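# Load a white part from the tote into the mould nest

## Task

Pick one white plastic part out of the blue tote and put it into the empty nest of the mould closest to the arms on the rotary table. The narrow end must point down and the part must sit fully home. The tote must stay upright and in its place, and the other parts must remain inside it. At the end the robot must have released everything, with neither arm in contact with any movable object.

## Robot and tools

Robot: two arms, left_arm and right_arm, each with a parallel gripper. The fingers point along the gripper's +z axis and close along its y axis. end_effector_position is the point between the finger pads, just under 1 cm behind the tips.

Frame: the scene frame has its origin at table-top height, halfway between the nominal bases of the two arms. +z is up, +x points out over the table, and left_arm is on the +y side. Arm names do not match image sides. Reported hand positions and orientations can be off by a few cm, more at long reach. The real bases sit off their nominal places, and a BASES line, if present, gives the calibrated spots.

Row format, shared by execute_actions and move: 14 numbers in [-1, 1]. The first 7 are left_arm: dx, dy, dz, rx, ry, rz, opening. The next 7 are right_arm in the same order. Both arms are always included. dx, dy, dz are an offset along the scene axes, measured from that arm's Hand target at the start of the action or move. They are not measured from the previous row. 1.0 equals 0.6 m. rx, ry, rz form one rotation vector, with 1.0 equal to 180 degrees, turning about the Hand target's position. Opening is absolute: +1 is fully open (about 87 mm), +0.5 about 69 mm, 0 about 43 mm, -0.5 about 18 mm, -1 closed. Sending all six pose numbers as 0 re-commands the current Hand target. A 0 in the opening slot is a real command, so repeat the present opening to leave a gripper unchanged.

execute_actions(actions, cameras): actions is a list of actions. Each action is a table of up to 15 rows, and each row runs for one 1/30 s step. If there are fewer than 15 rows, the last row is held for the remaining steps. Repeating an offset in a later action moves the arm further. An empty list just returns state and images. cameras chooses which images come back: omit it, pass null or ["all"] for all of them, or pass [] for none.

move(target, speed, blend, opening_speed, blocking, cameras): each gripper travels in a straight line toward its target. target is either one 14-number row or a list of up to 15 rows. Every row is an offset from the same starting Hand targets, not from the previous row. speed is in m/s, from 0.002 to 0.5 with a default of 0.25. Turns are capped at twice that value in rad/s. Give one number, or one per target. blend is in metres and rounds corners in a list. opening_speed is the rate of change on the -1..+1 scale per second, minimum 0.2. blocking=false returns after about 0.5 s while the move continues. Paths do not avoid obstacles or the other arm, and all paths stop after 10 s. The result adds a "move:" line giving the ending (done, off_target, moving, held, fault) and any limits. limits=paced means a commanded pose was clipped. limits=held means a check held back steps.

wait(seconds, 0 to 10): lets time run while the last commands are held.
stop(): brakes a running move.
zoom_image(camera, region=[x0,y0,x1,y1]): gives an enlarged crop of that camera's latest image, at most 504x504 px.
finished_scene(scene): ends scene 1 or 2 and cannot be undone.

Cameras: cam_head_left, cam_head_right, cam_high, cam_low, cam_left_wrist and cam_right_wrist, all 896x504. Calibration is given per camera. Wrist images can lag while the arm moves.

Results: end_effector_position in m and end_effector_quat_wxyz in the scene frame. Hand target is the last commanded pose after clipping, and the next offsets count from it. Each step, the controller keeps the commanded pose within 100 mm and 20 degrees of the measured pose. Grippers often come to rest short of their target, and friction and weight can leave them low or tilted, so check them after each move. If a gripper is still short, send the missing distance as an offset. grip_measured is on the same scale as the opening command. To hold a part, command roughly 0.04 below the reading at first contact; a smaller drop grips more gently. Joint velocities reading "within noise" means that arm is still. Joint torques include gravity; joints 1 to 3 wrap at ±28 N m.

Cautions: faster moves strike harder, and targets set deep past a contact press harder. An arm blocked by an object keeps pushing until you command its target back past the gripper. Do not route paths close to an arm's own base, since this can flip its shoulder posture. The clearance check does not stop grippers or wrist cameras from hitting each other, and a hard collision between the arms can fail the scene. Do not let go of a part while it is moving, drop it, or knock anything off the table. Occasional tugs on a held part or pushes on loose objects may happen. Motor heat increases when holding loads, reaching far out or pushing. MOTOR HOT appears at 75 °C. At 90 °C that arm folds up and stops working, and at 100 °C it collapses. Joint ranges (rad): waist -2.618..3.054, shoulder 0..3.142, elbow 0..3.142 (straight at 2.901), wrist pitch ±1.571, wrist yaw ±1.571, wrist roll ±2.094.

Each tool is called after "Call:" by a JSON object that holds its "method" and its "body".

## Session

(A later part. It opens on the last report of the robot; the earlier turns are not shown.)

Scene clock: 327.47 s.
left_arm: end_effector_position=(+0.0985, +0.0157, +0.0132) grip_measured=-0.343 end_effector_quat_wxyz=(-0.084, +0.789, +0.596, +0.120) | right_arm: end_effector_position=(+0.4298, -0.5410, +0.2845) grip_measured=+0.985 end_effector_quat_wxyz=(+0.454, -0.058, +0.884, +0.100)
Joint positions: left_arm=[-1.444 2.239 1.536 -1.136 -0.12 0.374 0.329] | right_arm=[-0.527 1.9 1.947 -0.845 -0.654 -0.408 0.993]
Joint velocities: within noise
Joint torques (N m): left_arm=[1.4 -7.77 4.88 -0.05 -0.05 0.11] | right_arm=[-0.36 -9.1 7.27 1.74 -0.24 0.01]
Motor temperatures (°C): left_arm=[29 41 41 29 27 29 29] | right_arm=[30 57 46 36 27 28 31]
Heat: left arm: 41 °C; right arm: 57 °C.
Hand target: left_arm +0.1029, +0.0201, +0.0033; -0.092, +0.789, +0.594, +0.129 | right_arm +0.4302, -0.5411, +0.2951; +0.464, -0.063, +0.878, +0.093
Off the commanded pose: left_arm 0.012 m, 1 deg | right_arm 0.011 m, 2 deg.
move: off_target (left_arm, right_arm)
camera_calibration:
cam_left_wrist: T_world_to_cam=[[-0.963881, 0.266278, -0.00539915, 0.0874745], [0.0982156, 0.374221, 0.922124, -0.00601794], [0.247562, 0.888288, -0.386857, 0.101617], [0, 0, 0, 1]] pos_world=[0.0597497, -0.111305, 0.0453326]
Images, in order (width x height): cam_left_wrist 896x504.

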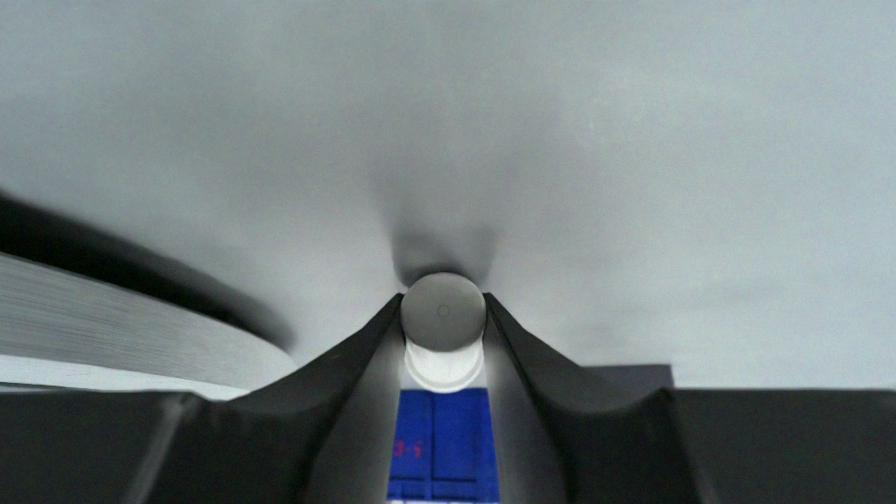

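Call:
{"method": "move", "body": {"target": [[-0.03,0,0.33,0,0,0,-0.45,0,0,0,0,0,0,1],[0.22,-0.163,0.345,-0.499,-0.251,0.359,-0.45,0,0,0,0,0,0,1]], "speed": [0.15,0.3], "blend": [0.05,0]}}

Scene clock: 355.93 s.
left_arm: end_effector_position=(+0.2353, -0.0779, +0.2197) grip_measured=-0.343 end_effector_quat_wxyz=(+0.599, +0.133, +0.781, -0.116) | right_arm: end_effector_position=(+0.4298, -0.5410, +0.2845) grip_measured=+0.985 end_effector_quat_wxyz=(+0.454, -0.058, +0.884, +0.100)
Joint positions: left_arm=[-1.384 1.626 1.102 0.044 -0.982 -0.431 0.329] | right_arm=[-0.527 1.9 1.947 -0.845 -0.654 -0.408 0.993]
Joint velocities: within noise
Joint torques (N m): left_arm=[0.32 -5.44 6.93 1.69 -0.29 0.05] | right_arm=[-0.32 -8.9 7.31 1.73 -0.23 0]
Motor temperatures (°C): left_arm=[29 42 41 29 27 29 29] | right_arm=[30 58 46 36 27 28 31]
Heat: left arm: 42 °C; right arm: 58 °C.
Hand target: left_arm +0.2348, -0.0776, +0.2101; +0.600, +0.137, +0.781, -0.106 | right_arm +0.4302, -0.5411, +0.2951; +0.464, -0.063, +0.878, +0.093
Off the commanded pose: left_arm 0.009 m, 1 deg | right_arm 0.011 m, 2 deg.
move: off_target (right_arm)
camera_calibration:
cam_left_wrist: T_world_to_cam=[[-0.352473, -0.935332, 0.0302915, 0.000069149], [-0.854542, 0.308496, -0.417839, 0.338643], [0.381473, -0.173162, -0.908016, 0.231118], [0, 0, 0, 1]] pos_world=[0.201243, -0.0643843, 0.351355]

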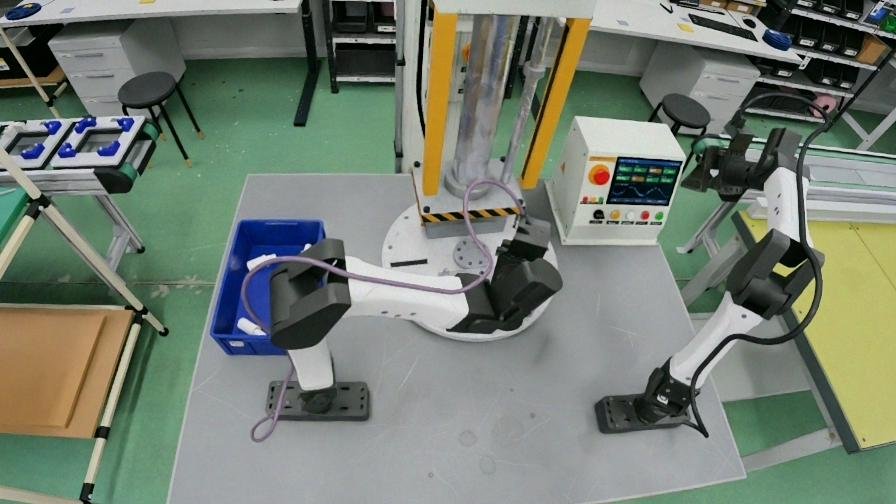

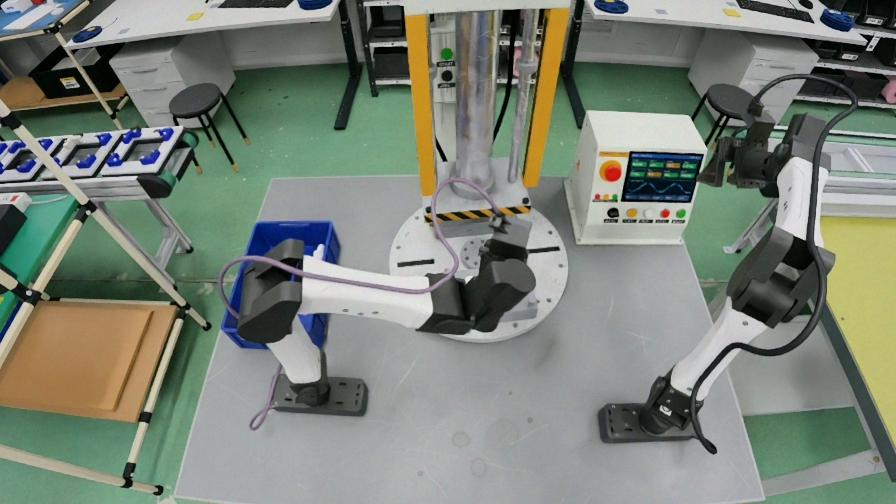

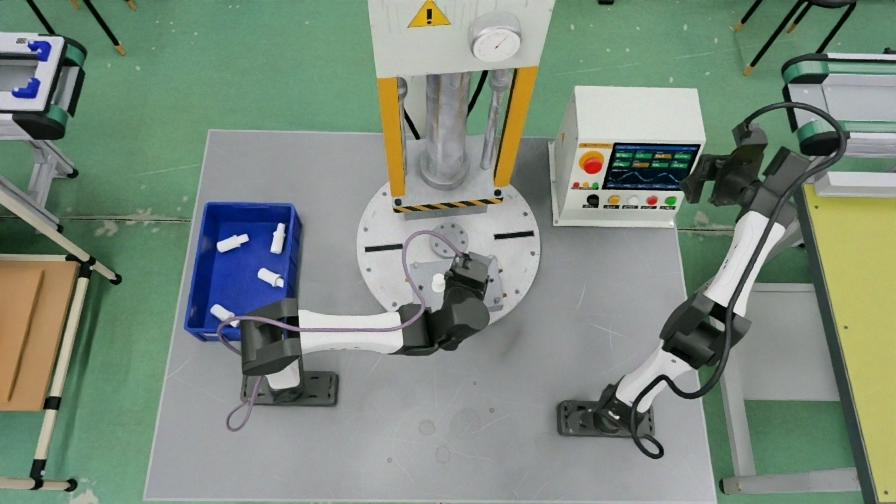

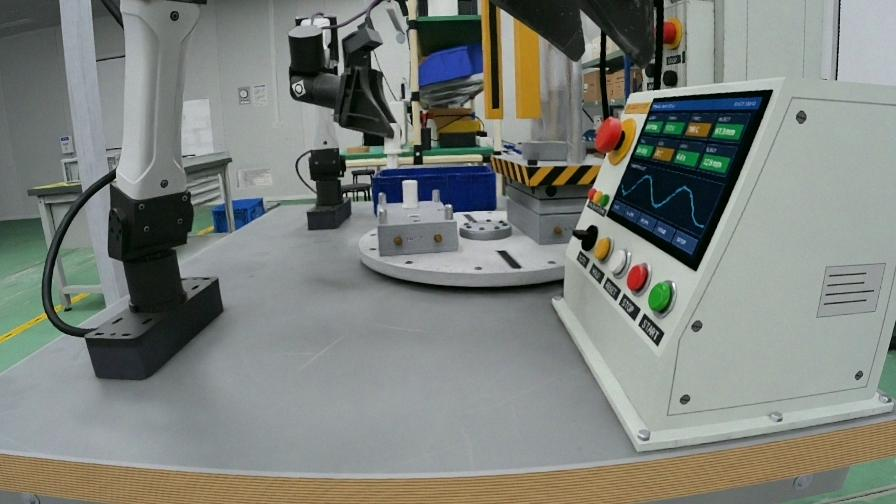

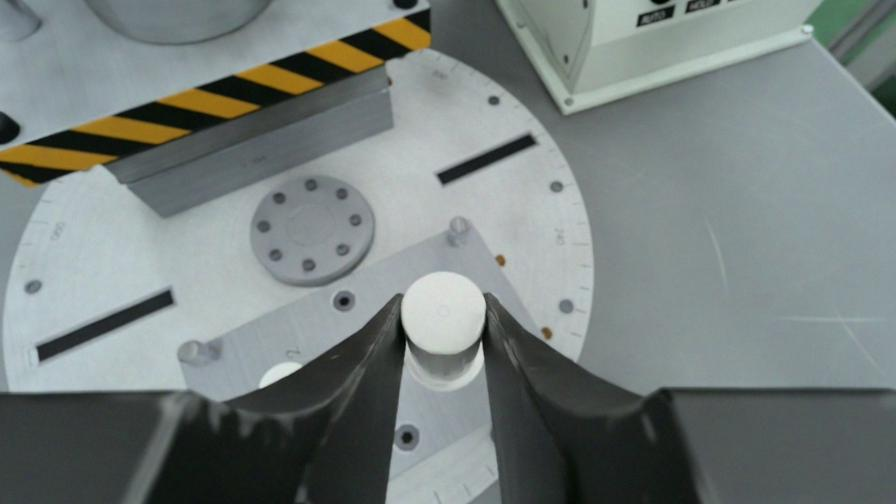

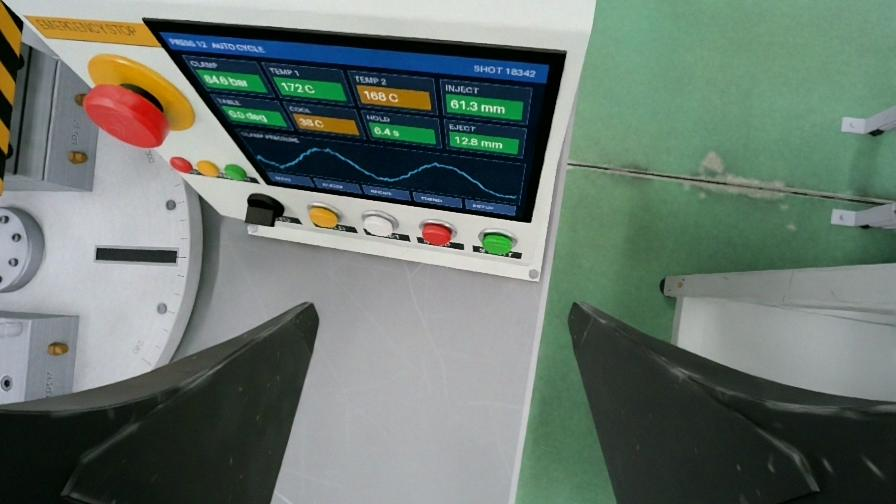

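Call:
{"method": "move", "body": {"target": [-0.075,0.03,-0.04,0,0,0,-0.45,0,0,0,0,0,0,1], "cameras": ["cam_low","cam_left_wrist","cam_high"]}}

Call:
{"method": "zoom_image", "body": {"camera": "cam_low", "region": [310, 80, 510, 260]}}

Call:
{"method": "zoom_image", "body": {"camera": "cam_left_wrist", "region": [296, 180, 596, 430]}}

Scene clock: 374.43 s.
left_arm: end_effector_position=(+0.1904, -0.0643, +0.1795) grip_measured=-0.343 end_effector_quat_wxyz=(+0.596, +0.146, +0.783, -0.103) | right_arm: end_effector_position=(+0.4298, -0.5410, +0.2845) grip_measured=+0.985 end_effector_quat_wxyz=(+0.454, -0.058, +0.884, +0.100)
Joint positions: left_arm=[-1.514 1.626 0.978 0.028 -1.091 -0.551 0.329] | right_arm=[-0.527 1.9 1.947 -0.845 -0.654 -0.408 0.993]
Joint velocities: within noise
Joint torques (N m): left_arm=[0.39 -8.4 7.12 1.27 -0.41 -0.11] | right_arm=[-0.4 -9.05 7.39 1.74 -0.22 0]
Motor temperatures (°C): left_arm=[29 41 41 30 28 29 29] | right_arm=[30 58 46 36 27 28 31]
Heat: left arm: 41 °C; right arm: 58 °C.
Hand target: left_arm +0.1899, -0.0596, +0.1862; +0.600, +0.137, +0.781, -0.106 | right_arm +0.4302, -0.5411, +0.2951; +0.464, -0.063, +0.878, +0.093
Off the commanded pose: left_arm 0.008 m, 1 deg | right_arm 0.011 m, 2 deg.
move: off_target (right_arm)
camera_calibration:
cam_left_wrist: T_world_to_cam=[[-0.356949, -0.934113, -0.00447113, 0.00538354], [-0.852804, 0.327824, -0.406518, 0.278118], [0.3812, -0.141293, -0.913632, 0.217188], [0, 0, 0, 1]] pos_world=[0.15631, -0.0554578, 0.311514]
Images, in order (width x height): cam_high 896x504, cam_low 896x504, cam_left_wrist 896x504.

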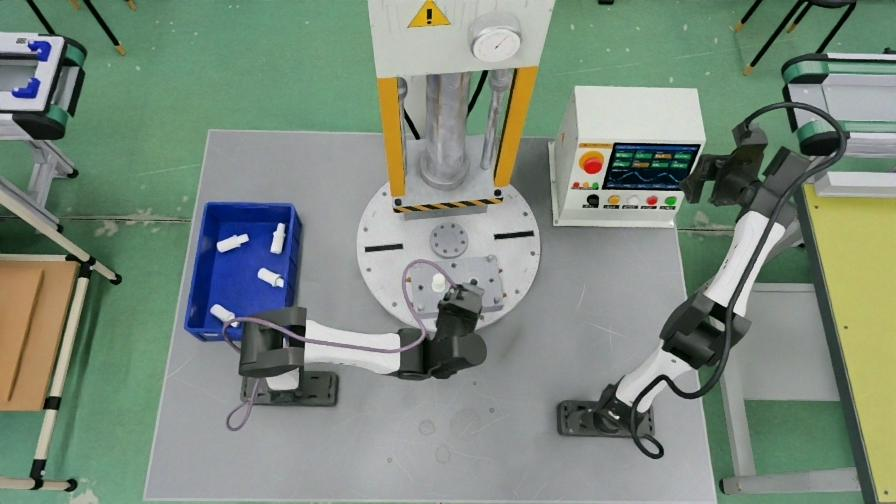

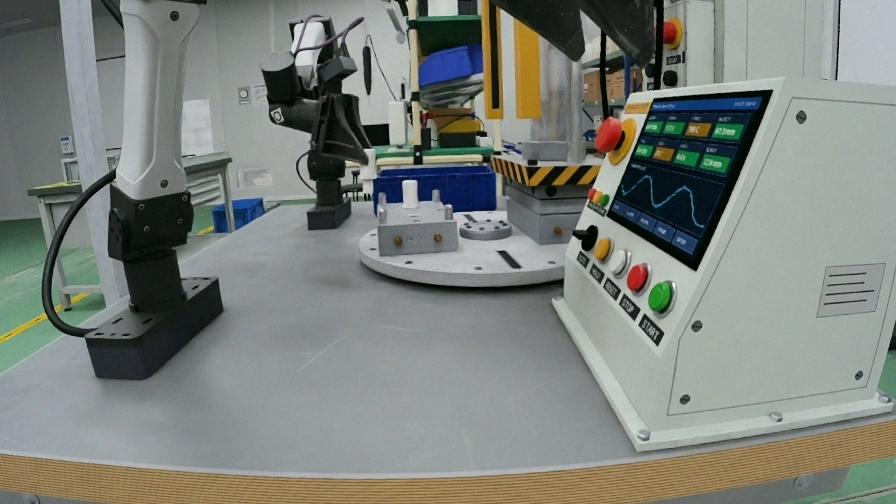

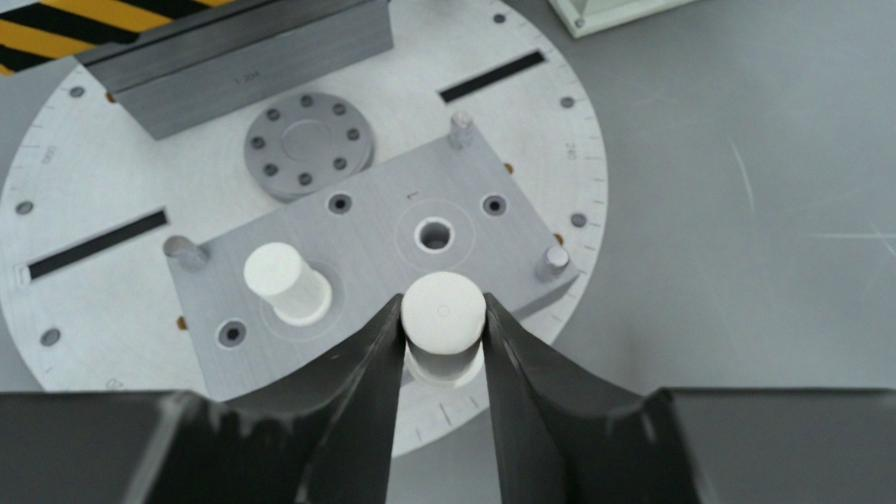

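Scaled by 2.520 from the camera's 896x504 image, which has a finer 1280x720 frame.

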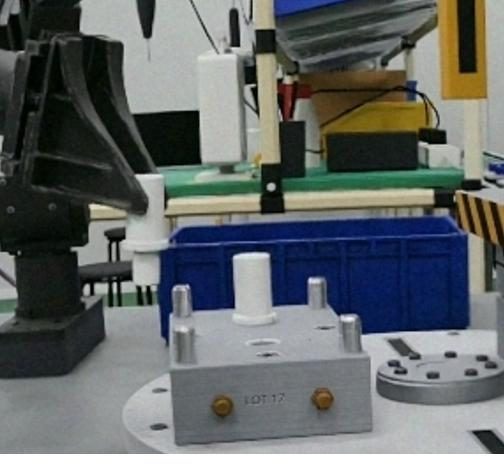

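Scaled by 1.680 from the camera's 896x504 image, which has a finer 1280x720 frame.

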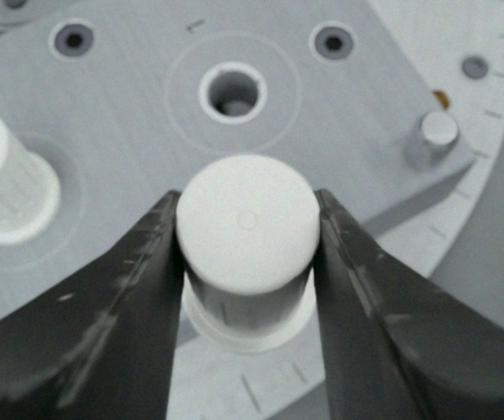

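Call:
{"method": "move", "body": {"target": [0.045,-0.0117,-0.054,-0.0067,-0.0183,0,-0.45,0,0,0,0,0,0,1], "speed": 0.1, "cameras": ["cam_low","cam_left_wrist"]}}

Call:
{"method": "zoom_image", "body": {"camera": "cam_low", "region": [330, 130, 480, 260]}}

Call:
{"method": "zoom_image", "body": {"camera": "cam_left_wrist", "region": [296, 150, 596, 430]}}

Scene clock: 410.67 s.
left_arm: end_effector_position=(+0.2157, -0.0681, +0.1638) grip_measured=-0.343 end_effector_quat_wxyz=(+0.626, +0.124, +0.761, -0.117) | right_arm: end_effector_position=(+0.4298, -0.5410, +0.2845) grip_measured=+0.985 end_effector_quat_wxyz=(+0.454, -0.058, +0.884, +0.100)
Joint positions: left_arm=[-1.456 1.692 0.862 0.414 -1.085 -0.397 0.329] | right_arm=[-0.527 1.9 1.947 -0.845 -0.654 -0.408 0.993]
Joint velocities: within noise
Joint torques (N m): left_arm=[1.11 -5.53 5.9 1.64 -0.03 0.12] | right_arm=[-0.34 -9.03 7.42 1.71 -0.23 0.02]
Motor temperatures (°C): left_arm=[29 43 42 31 28 29 29] | right_arm=[30 58 46 36 27 28 31]
Heat: left arm: 43 °C; right arm: 58 °C.
Hand target: left_arm +0.2169, -0.0667, +0.1538; +0.623, +0.134, +0.763, -0.110 | right_arm +0.4302, -0.5411, +0.2951; +0.464, -0.063, +0.878, +0.093
Off the commanded pose: left_arm 0.010 m, 1 deg | right_arm 0.011 m, 2 deg.
move: off_target (right_arm)
camera_calibration:
cam_left_wrist: T_world_to_cam=[[-0.341505, -0.939367, 0.0310345, 0.00126946], [-0.82962, 0.28576, -0.479658, 0.298699], [0.441707, -0.189553, -0.876906, 0.17029], [0, 0, 0, 1]] pos_world=[0.173021, -0.0518847, 0.292562]
Images, in order (width x height): cam_low 896x504, cam_left_wrist 896x504.

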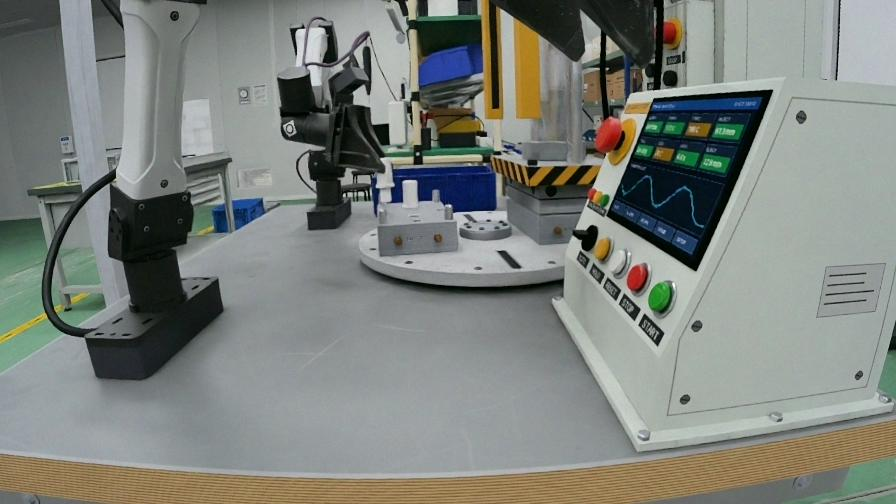

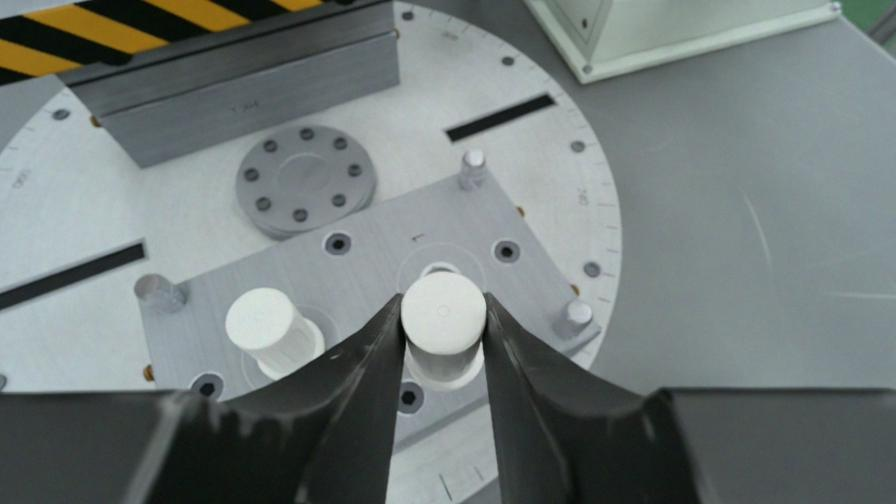

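Scaled by 3.360 from the camera's 896x504 image, which has a finer 1280x720 frame.

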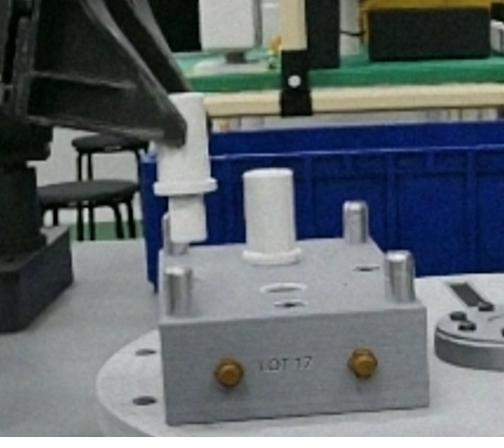

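Scaled by 1.680 from the camera's 896x504 image, which has a finer 1280x720 frame.

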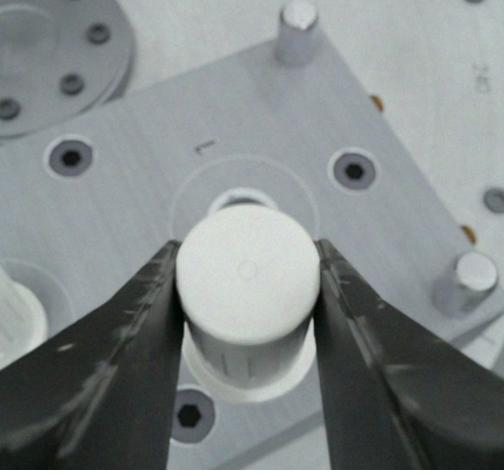

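Call:
{"method": "move", "body": {"target": [0.0783,-0.0292,-0.002,-0.0053,-0.0146,0,-0.45,0,0,0,0,0,0,1], "speed": 0.08, "cameras": ["cam_low","cam_left_wrist","cam_high","cam_head_right"]}}

Call:
{"method": "zoom_image", "body": {"camera": "cam_low", "region": [350, 130, 480, 260]}}

Call:
{"method": "zoom_image", "body": {"camera": "cam_left_wrist", "region": [296, 200, 596, 430]}}

Scene clock: 455.40 s.
left_arm: end_effector_position=(+0.2603, -0.0767, +0.1511) grip_measured=-0.343 end_effector_quat_wxyz=(+0.640, +0.132, +0.749, -0.108) | right_arm: end_effector_position=(+0.4298, -0.5410, +0.2845) grip_measured=+0.985 end_effector_quat_wxyz=(+0.454, -0.058, +0.884, +0.100)
Joint positions: left_arm=[-1.338 1.804 0.869 0.644 -0.989 -0.24 0.329] | right_arm=[-0.527 1.9 1.947 -0.845 -0.654 -0.408 0.993]
Joint velocities: within noise
Joint torques (N m): left_arm=[1.17 -5.78 9.37 1.74 0.04 0.11] | right_arm=[-0.34 -9.05 7.31 1.73 -0.24 0]
Motor temperatures (°C): left_arm=[29 41 41 34 27 29 30] | right_arm=[30 59 47 36 27 28 31]
Heat: left arm: 41 °C; right arm: 59 °C.
Hand target: left_arm +0.2637, -0.0843, +0.1527; +0.642, +0.131, +0.747, -0.113 | right_arm +0.4302, -0.5411, +0.2951; +0.464, -0.063, +0.878, +0.093
Off the commanded pose: left_arm 0.008 m, 1 deg | right_arm 0.011 m, 2 deg.
move: off_target (right_arm)
camera_calibration:
cam_left_wrist: T_world_to_cam=[[-0.341885, -0.939741, 0.00157373, 0.0133912], [-0.810261, 0.29393, -0.507033, 0.33178], [0.476017, -0.174622, -0.861925, 0.12785], [0, 0, 0, 1]] pos_world=[0.212548, -0.0626105, 0.278399]
Images, in order (width x height): cam_head_right 896x504, cam_high 896x504, cam_low 896x504, cam_left_wrist 896x504.

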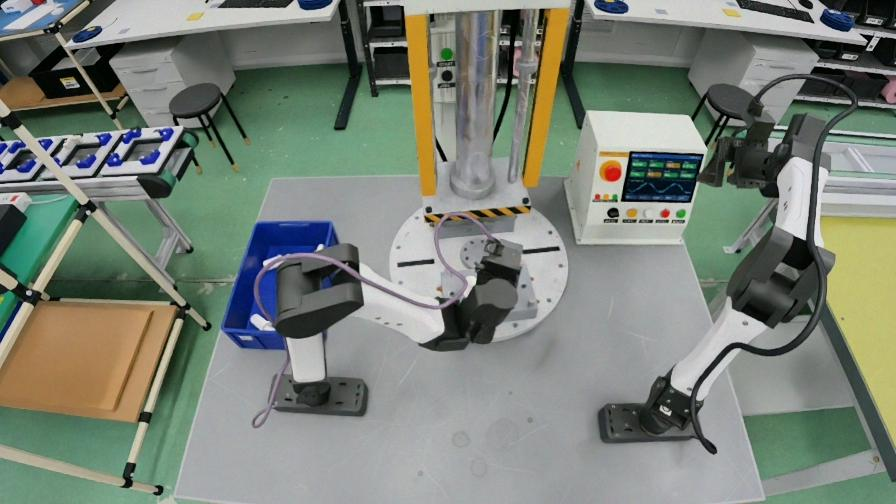

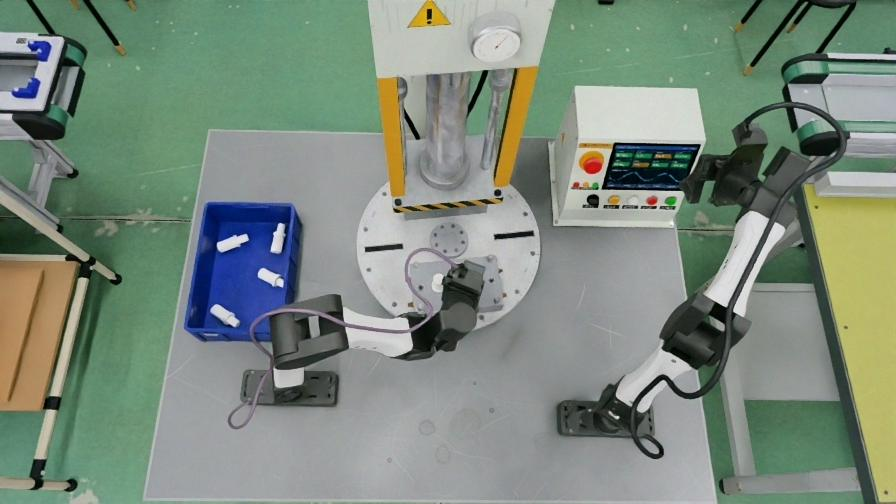

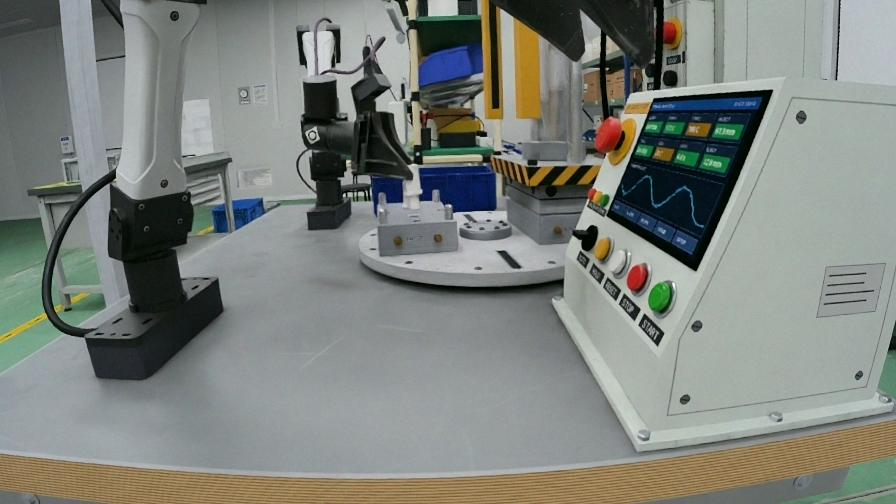

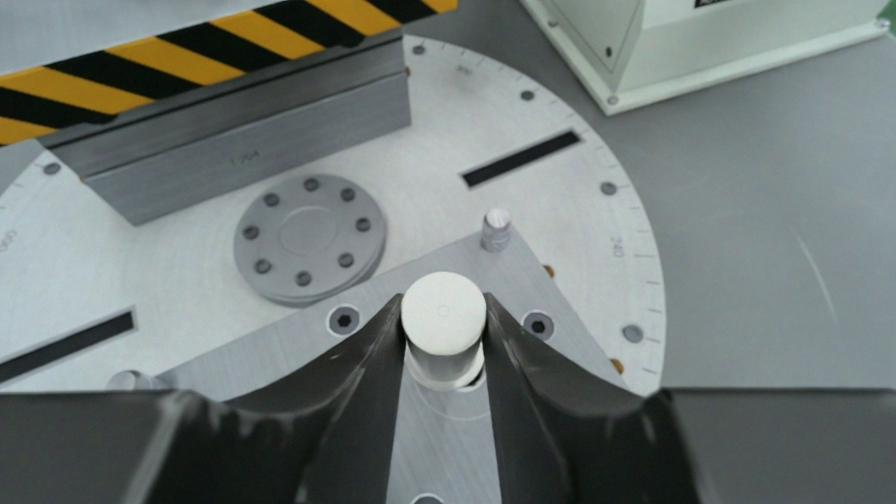

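Scaled by 3.877 from the camera's 896x504 image, which has a finer 1280x720 frame.

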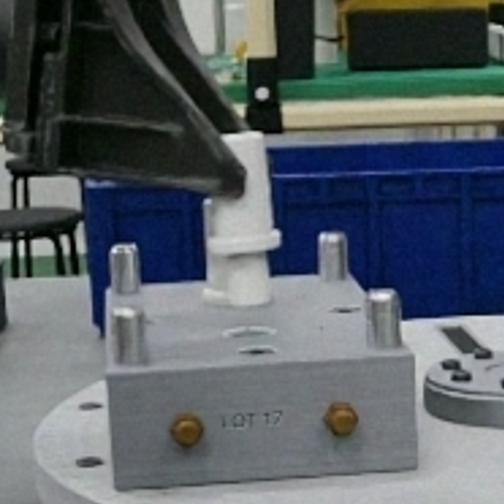

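Scaled by 1.680 from the camera's 896x504 image, which has a finer 1280x720 frame.

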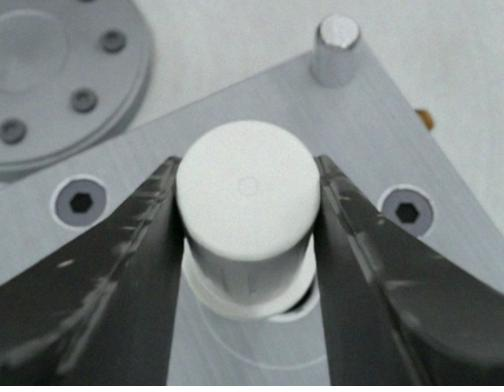

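Call:
{"method": "move", "body": {"target": [0.0,-0.0115,0.0,-0.0028,-0.0078,0,-0.45,0,0,0,0,0,0,1], "speed": 0.05, "cameras": ["cam_low","cam_left_wrist"]}}

Call:
{"method": "zoom_image", "body": {"camera": "cam_low", "region": [370, 150, 460, 240]}}

Call:
{"method": "zoom_image", "body": {"camera": "cam_left_wrist", "region": [346, 250, 546, 430]}}

Scene clock: 475.47 s.
left_arm: end_effector_position=(+0.2626, -0.0839, +0.1505) grip_measured=-0.343 end_effector_quat_wxyz=(+0.648, +0.132, +0.742, -0.112) | right_arm: end_effector_position=(+0.4298, -0.5410, +0.2845) grip_measured=+0.985 end_effector_quat_wxyz=(+0.454, -0.058, +0.884, +0.100)
Joint positions: left_arm=[-1.338 1.841 0.879 0.711 -0.989 -0.206 0.329] | right_arm=[-0.527 1.9 1.947 -0.845 -0.654 -0.408 0.993]
Joint velocities: within noise
Joint torques (N m): left_arm=[0.51 -6.01 9.28 1.71 -0.07 0.1] | right_arm=[-0.32 -8.92 7.42 1.73 -0.22 -0.01]
Motor temperatures (°C): left_arm=[29 41 42 35 27 29 30] | right_arm=[30 59 47 36 27 28 31]
Heat: left arm: 42 °C; right arm: 59 °C.
Hand target: left_arm +0.2637, -0.0912, +0.1526; +0.651, +0.130, +0.739, -0.115 | right_arm +0.4302, -0.5411, +0.2951; +0.464, -0.063, +0.878, +0.093
Off the commanded pose: left_arm 0.008 m, 1 deg | right_arm 0.011 m, 2 deg.
move: off_target (right_arm)
camera_calibration:
cam_left_wrist: T_world_to_cam=[[-0.347309, -0.937746, 0.00306076, 0.00873202], [-0.798129, 0.293883, -0.525949, 0.335139], [0.492307, -0.18511, -0.85051, 0.118069], [0, 0, 0, 1]] pos_world=[0.212391, -0.0684476, 0.276659]
Images, in order (width x height): cam_low 896x504, cam_left_wrist 896x504.

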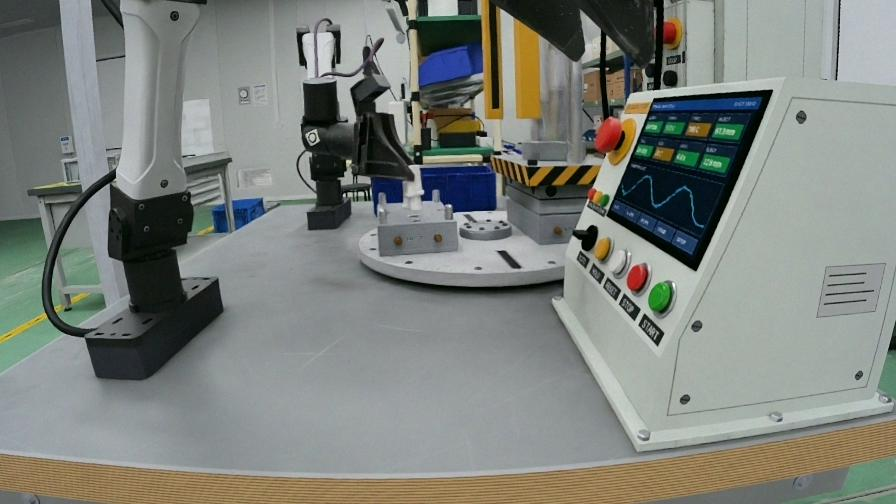

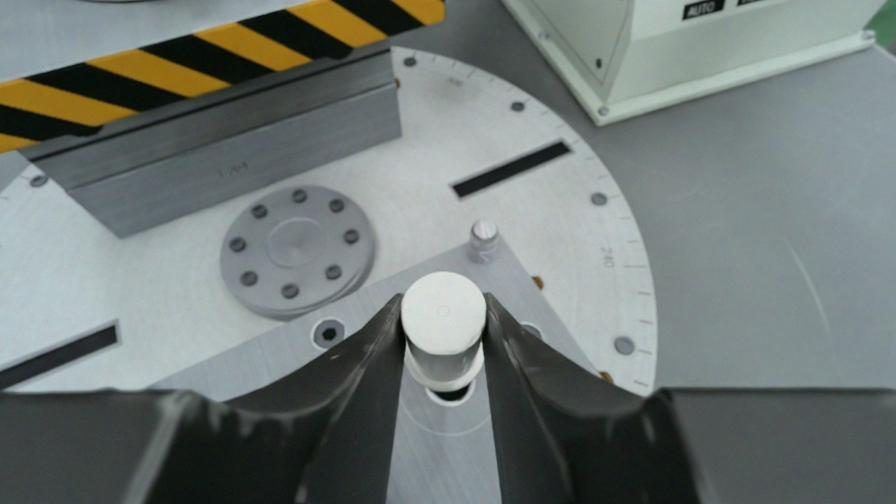

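Scaled by 5.600 from the camera's 896x504 image, which has a finer 1280x720 frame.

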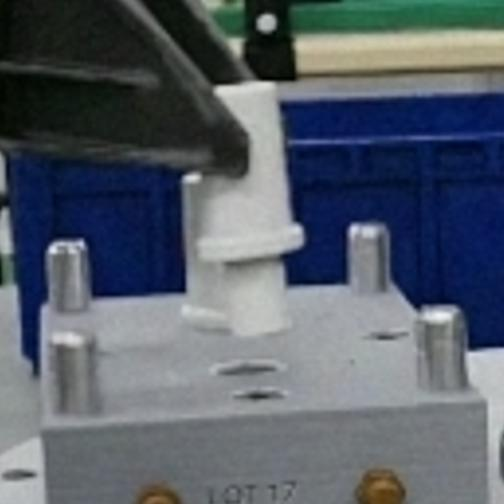

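Scaled by 2.520 from the camera's 896x504 image, which has a finer 1280x720 frame.

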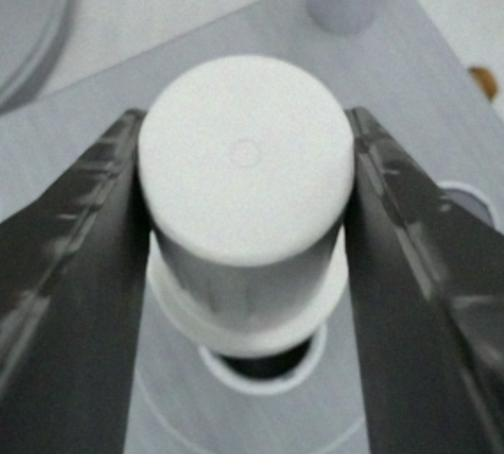

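Call:
{"method": "move", "body": {"target": [0.0017,-0.0033,0.0,0.0084,0.023,0,-0.45,0,0,0,0,0,0,1], "speed": 0.05, "cameras": ["cam_low","cam_left_wrist"]}}

Call:
{"method": "zoom_image", "body": {"camera": "cam_low", "region": [370, 150, 460, 240]}}

Call:
{"method": "zoom_image", "body": {"camera": "cam_left_wrist", "region": [346, 250, 546, 430]}}

Scene clock: 522.63 s.
left_arm: end_effector_position=(+0.2614, -0.0874, +0.1420) grip_measured=-0.343 end_effector_quat_wxyz=(+0.621, +0.145, +0.764, -0.097) | right_arm: end_effector_position=(+0.4298, -0.5410, +0.2845) grip_measured=+0.985 end_effector_quat_wxyz=(+0.454, -0.058, +0.884, +0.100)
Joint positions: left_arm=[-1.334 1.841 0.947 0.514 -0.97 -0.287 0.329] | right_arm=[-0.527 1.9 1.947 -0.845 -0.654 -0.408 0.993]
Joint velocities: within noise
Joint torques (N m): left_arm=[1.32 -8.47 9.62 1.49 0 -0.05] | right_arm=[-0.35 -8.94 7.35 1.75 -0.22 -0.02]
Motor temperatures (°C): left_arm=[29 39 44 36 27 29 30] | right_arm=[30 60 47 36 27 28 31]
Heat: left arm: 44 °C; right arm: 60 °C.
Hand target: left_arm +0.2648, -0.0931, +0.1527; +0.622, +0.134, +0.763, -0.110 | right_arm +0.4302, -0.5411, +0.2951; +0.464, -0.063, +0.878, +0.093
Off the commanded pose: left_arm 0.012 m, 2 deg | right_arm 0.011 m, 2 deg.
move: off_target (left_arm, right_arm)
camera_calibration:
cam_left_wrist: T_world_to_cam=[[-0.347539, -0.937373, -0.0234336, 0.00889172], [-0.828569, 0.318707, -0.460326, 0.331558], [0.438965, -0.140565, -0.887441, 0.133863], [0, 0, 0, 1]] pos_world=[0.219047, -0.0785184, 0.271628]
Images, in order (width x height): cam_low 896x504, cam_left_wrist 896x504.

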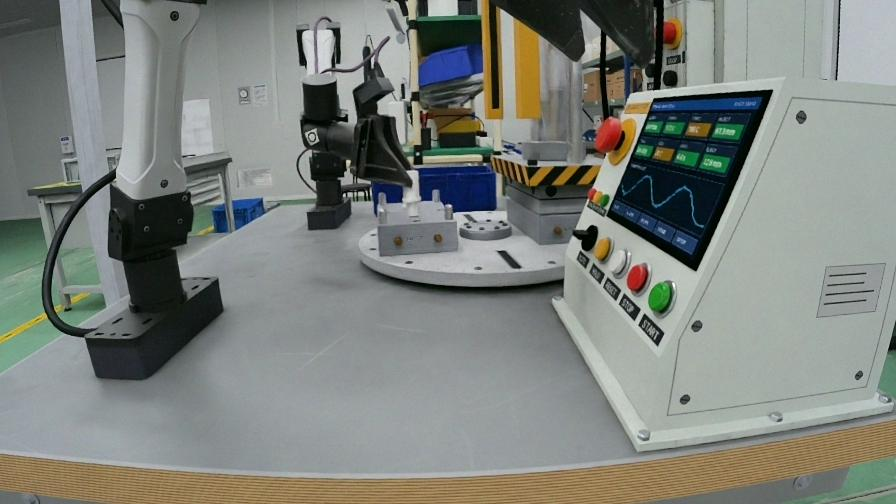

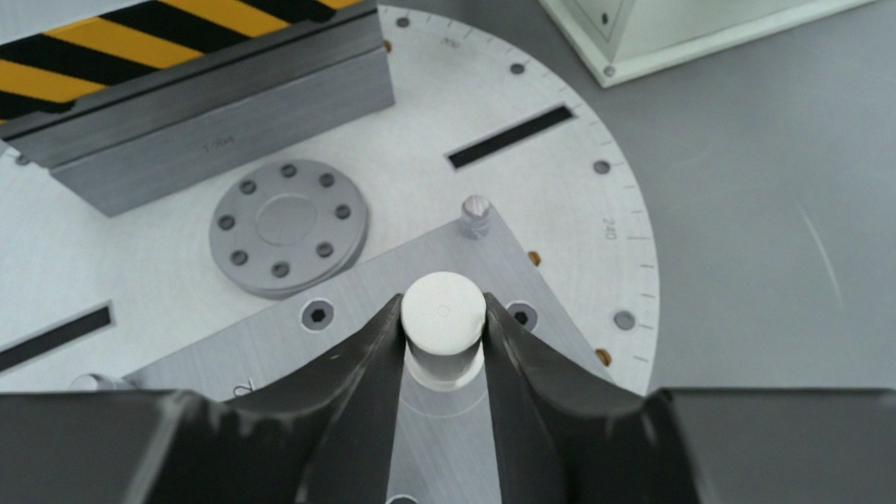

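Scaled by 5.600 from the camera's 896x504 image, which has a finer 1280x720 frame.

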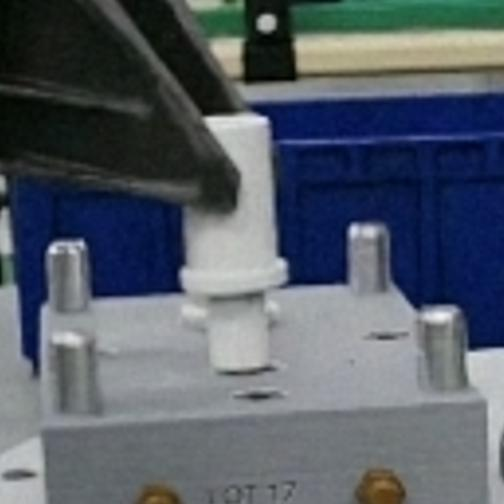

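Scaled by 2.520 from the camera's 896x504 image, which has a finer 1280x720 frame.

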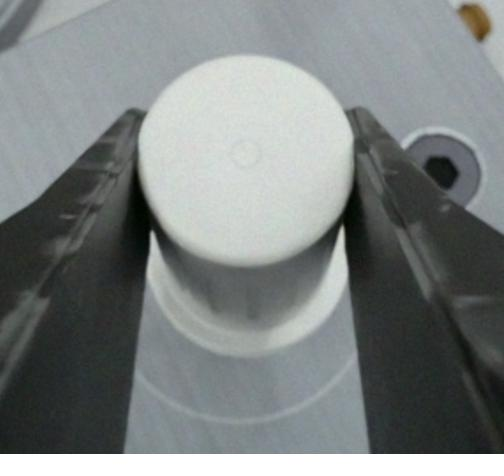

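Call:
{"method": "move", "body": {"target": [0.0043,-0.0017,0.005,0,0,0,-0.45,0,0,0,0,0,0,1], "speed": 0.05, "cameras": ["cam_low","cam_left_wrist"]}}

Call:
{"method": "zoom_image", "body": {"camera": "cam_low", "region": [370, 150, 460, 240]}}

Call:
{"method": "zoom_image", "body": {"camera": "cam_left_wrist", "region": [346, 250, 546, 430]}}

Scene clock: 548.30 s.
left_arm: end_effector_position=(+0.2639, -0.0888, +0.1444) grip_measured=-0.343 end_effector_quat_wxyz=(+0.621, +0.143, +0.765, -0.098) | right_arm: end_effector_position=(+0.4298, -0.5410, +0.2845) grip_measured=+0.985 end_effector_quat_wxyz=(+0.454, -0.058, +0.884, +0.100)
Joint positions: left_arm=[-1.328 1.841 0.958 0.504 -0.965 -0.287 0.329] | right_arm=[-0.527 1.9 1.947 -0.845 -0.654 -0.408 0.993]
Joint velocities: within noise
Joint torques (N m): left_arm=[1.29 -8.62 9.63 1.46 -0.01 -0.05] | right_arm=[-0.35 -8.96 7.31 1.78 -0.24 0.01]
Motor temperatures (°C): left_arm=[29 41 44 35 27 29 30] | right_arm=[30 60 47 37 27 28 31]
Heat: left arm: 44 °C; right arm: 60 °C.
Hand target: left_arm +0.2674, -0.0941, +0.1557; +0.623, +0.134, +0.763, -0.110 | right_arm +0.4302, -0.5411, +0.2951; +0.464, -0.063, +0.878, +0.093
Off the commanded pose: left_arm 0.013 m, 2 deg | right_arm 0.011 m, 2 deg.
move: off_target (left_arm, right_arm)
camera_calibration:
cam_left_wrist: T_world_to_cam=[[-0.346428, -0.937855, -0.02038, 0.00779545], [-0.829704, 0.31647, -0.459824, 0.335185], [0.437698, -0.142386, -0.887776, 0.134932], [0, 0, 0, 1]] pos_world=[0.221746, -0.0795528, 0.274074]
Images, in order (width x height): cam_low 896x504, cam_left_wrist 896x504.

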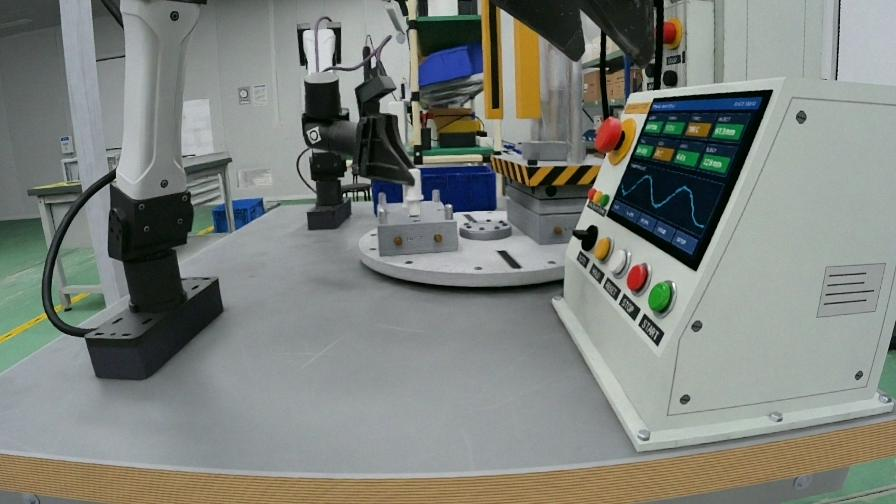

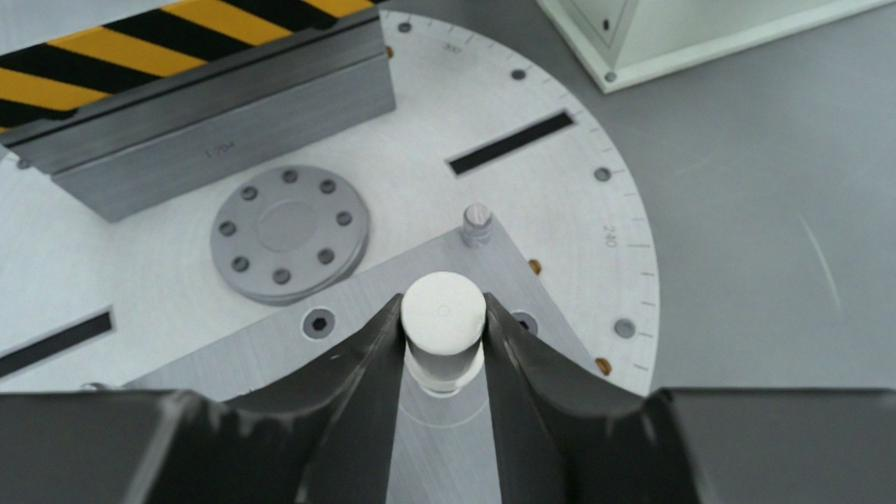

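Scaled by 5.600 from the camera's 896x504 image, which has a finer 1280x720 frame.

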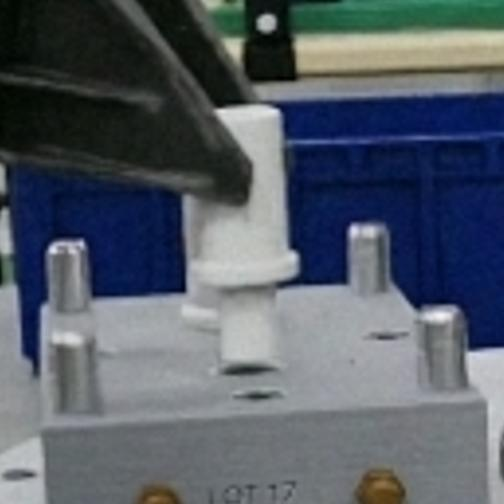

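Scaled by 2.520 from the camera's 896x504 image, which has a finer 1280x720 frame.

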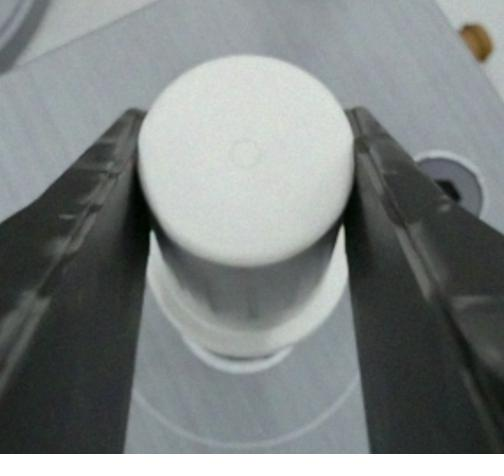

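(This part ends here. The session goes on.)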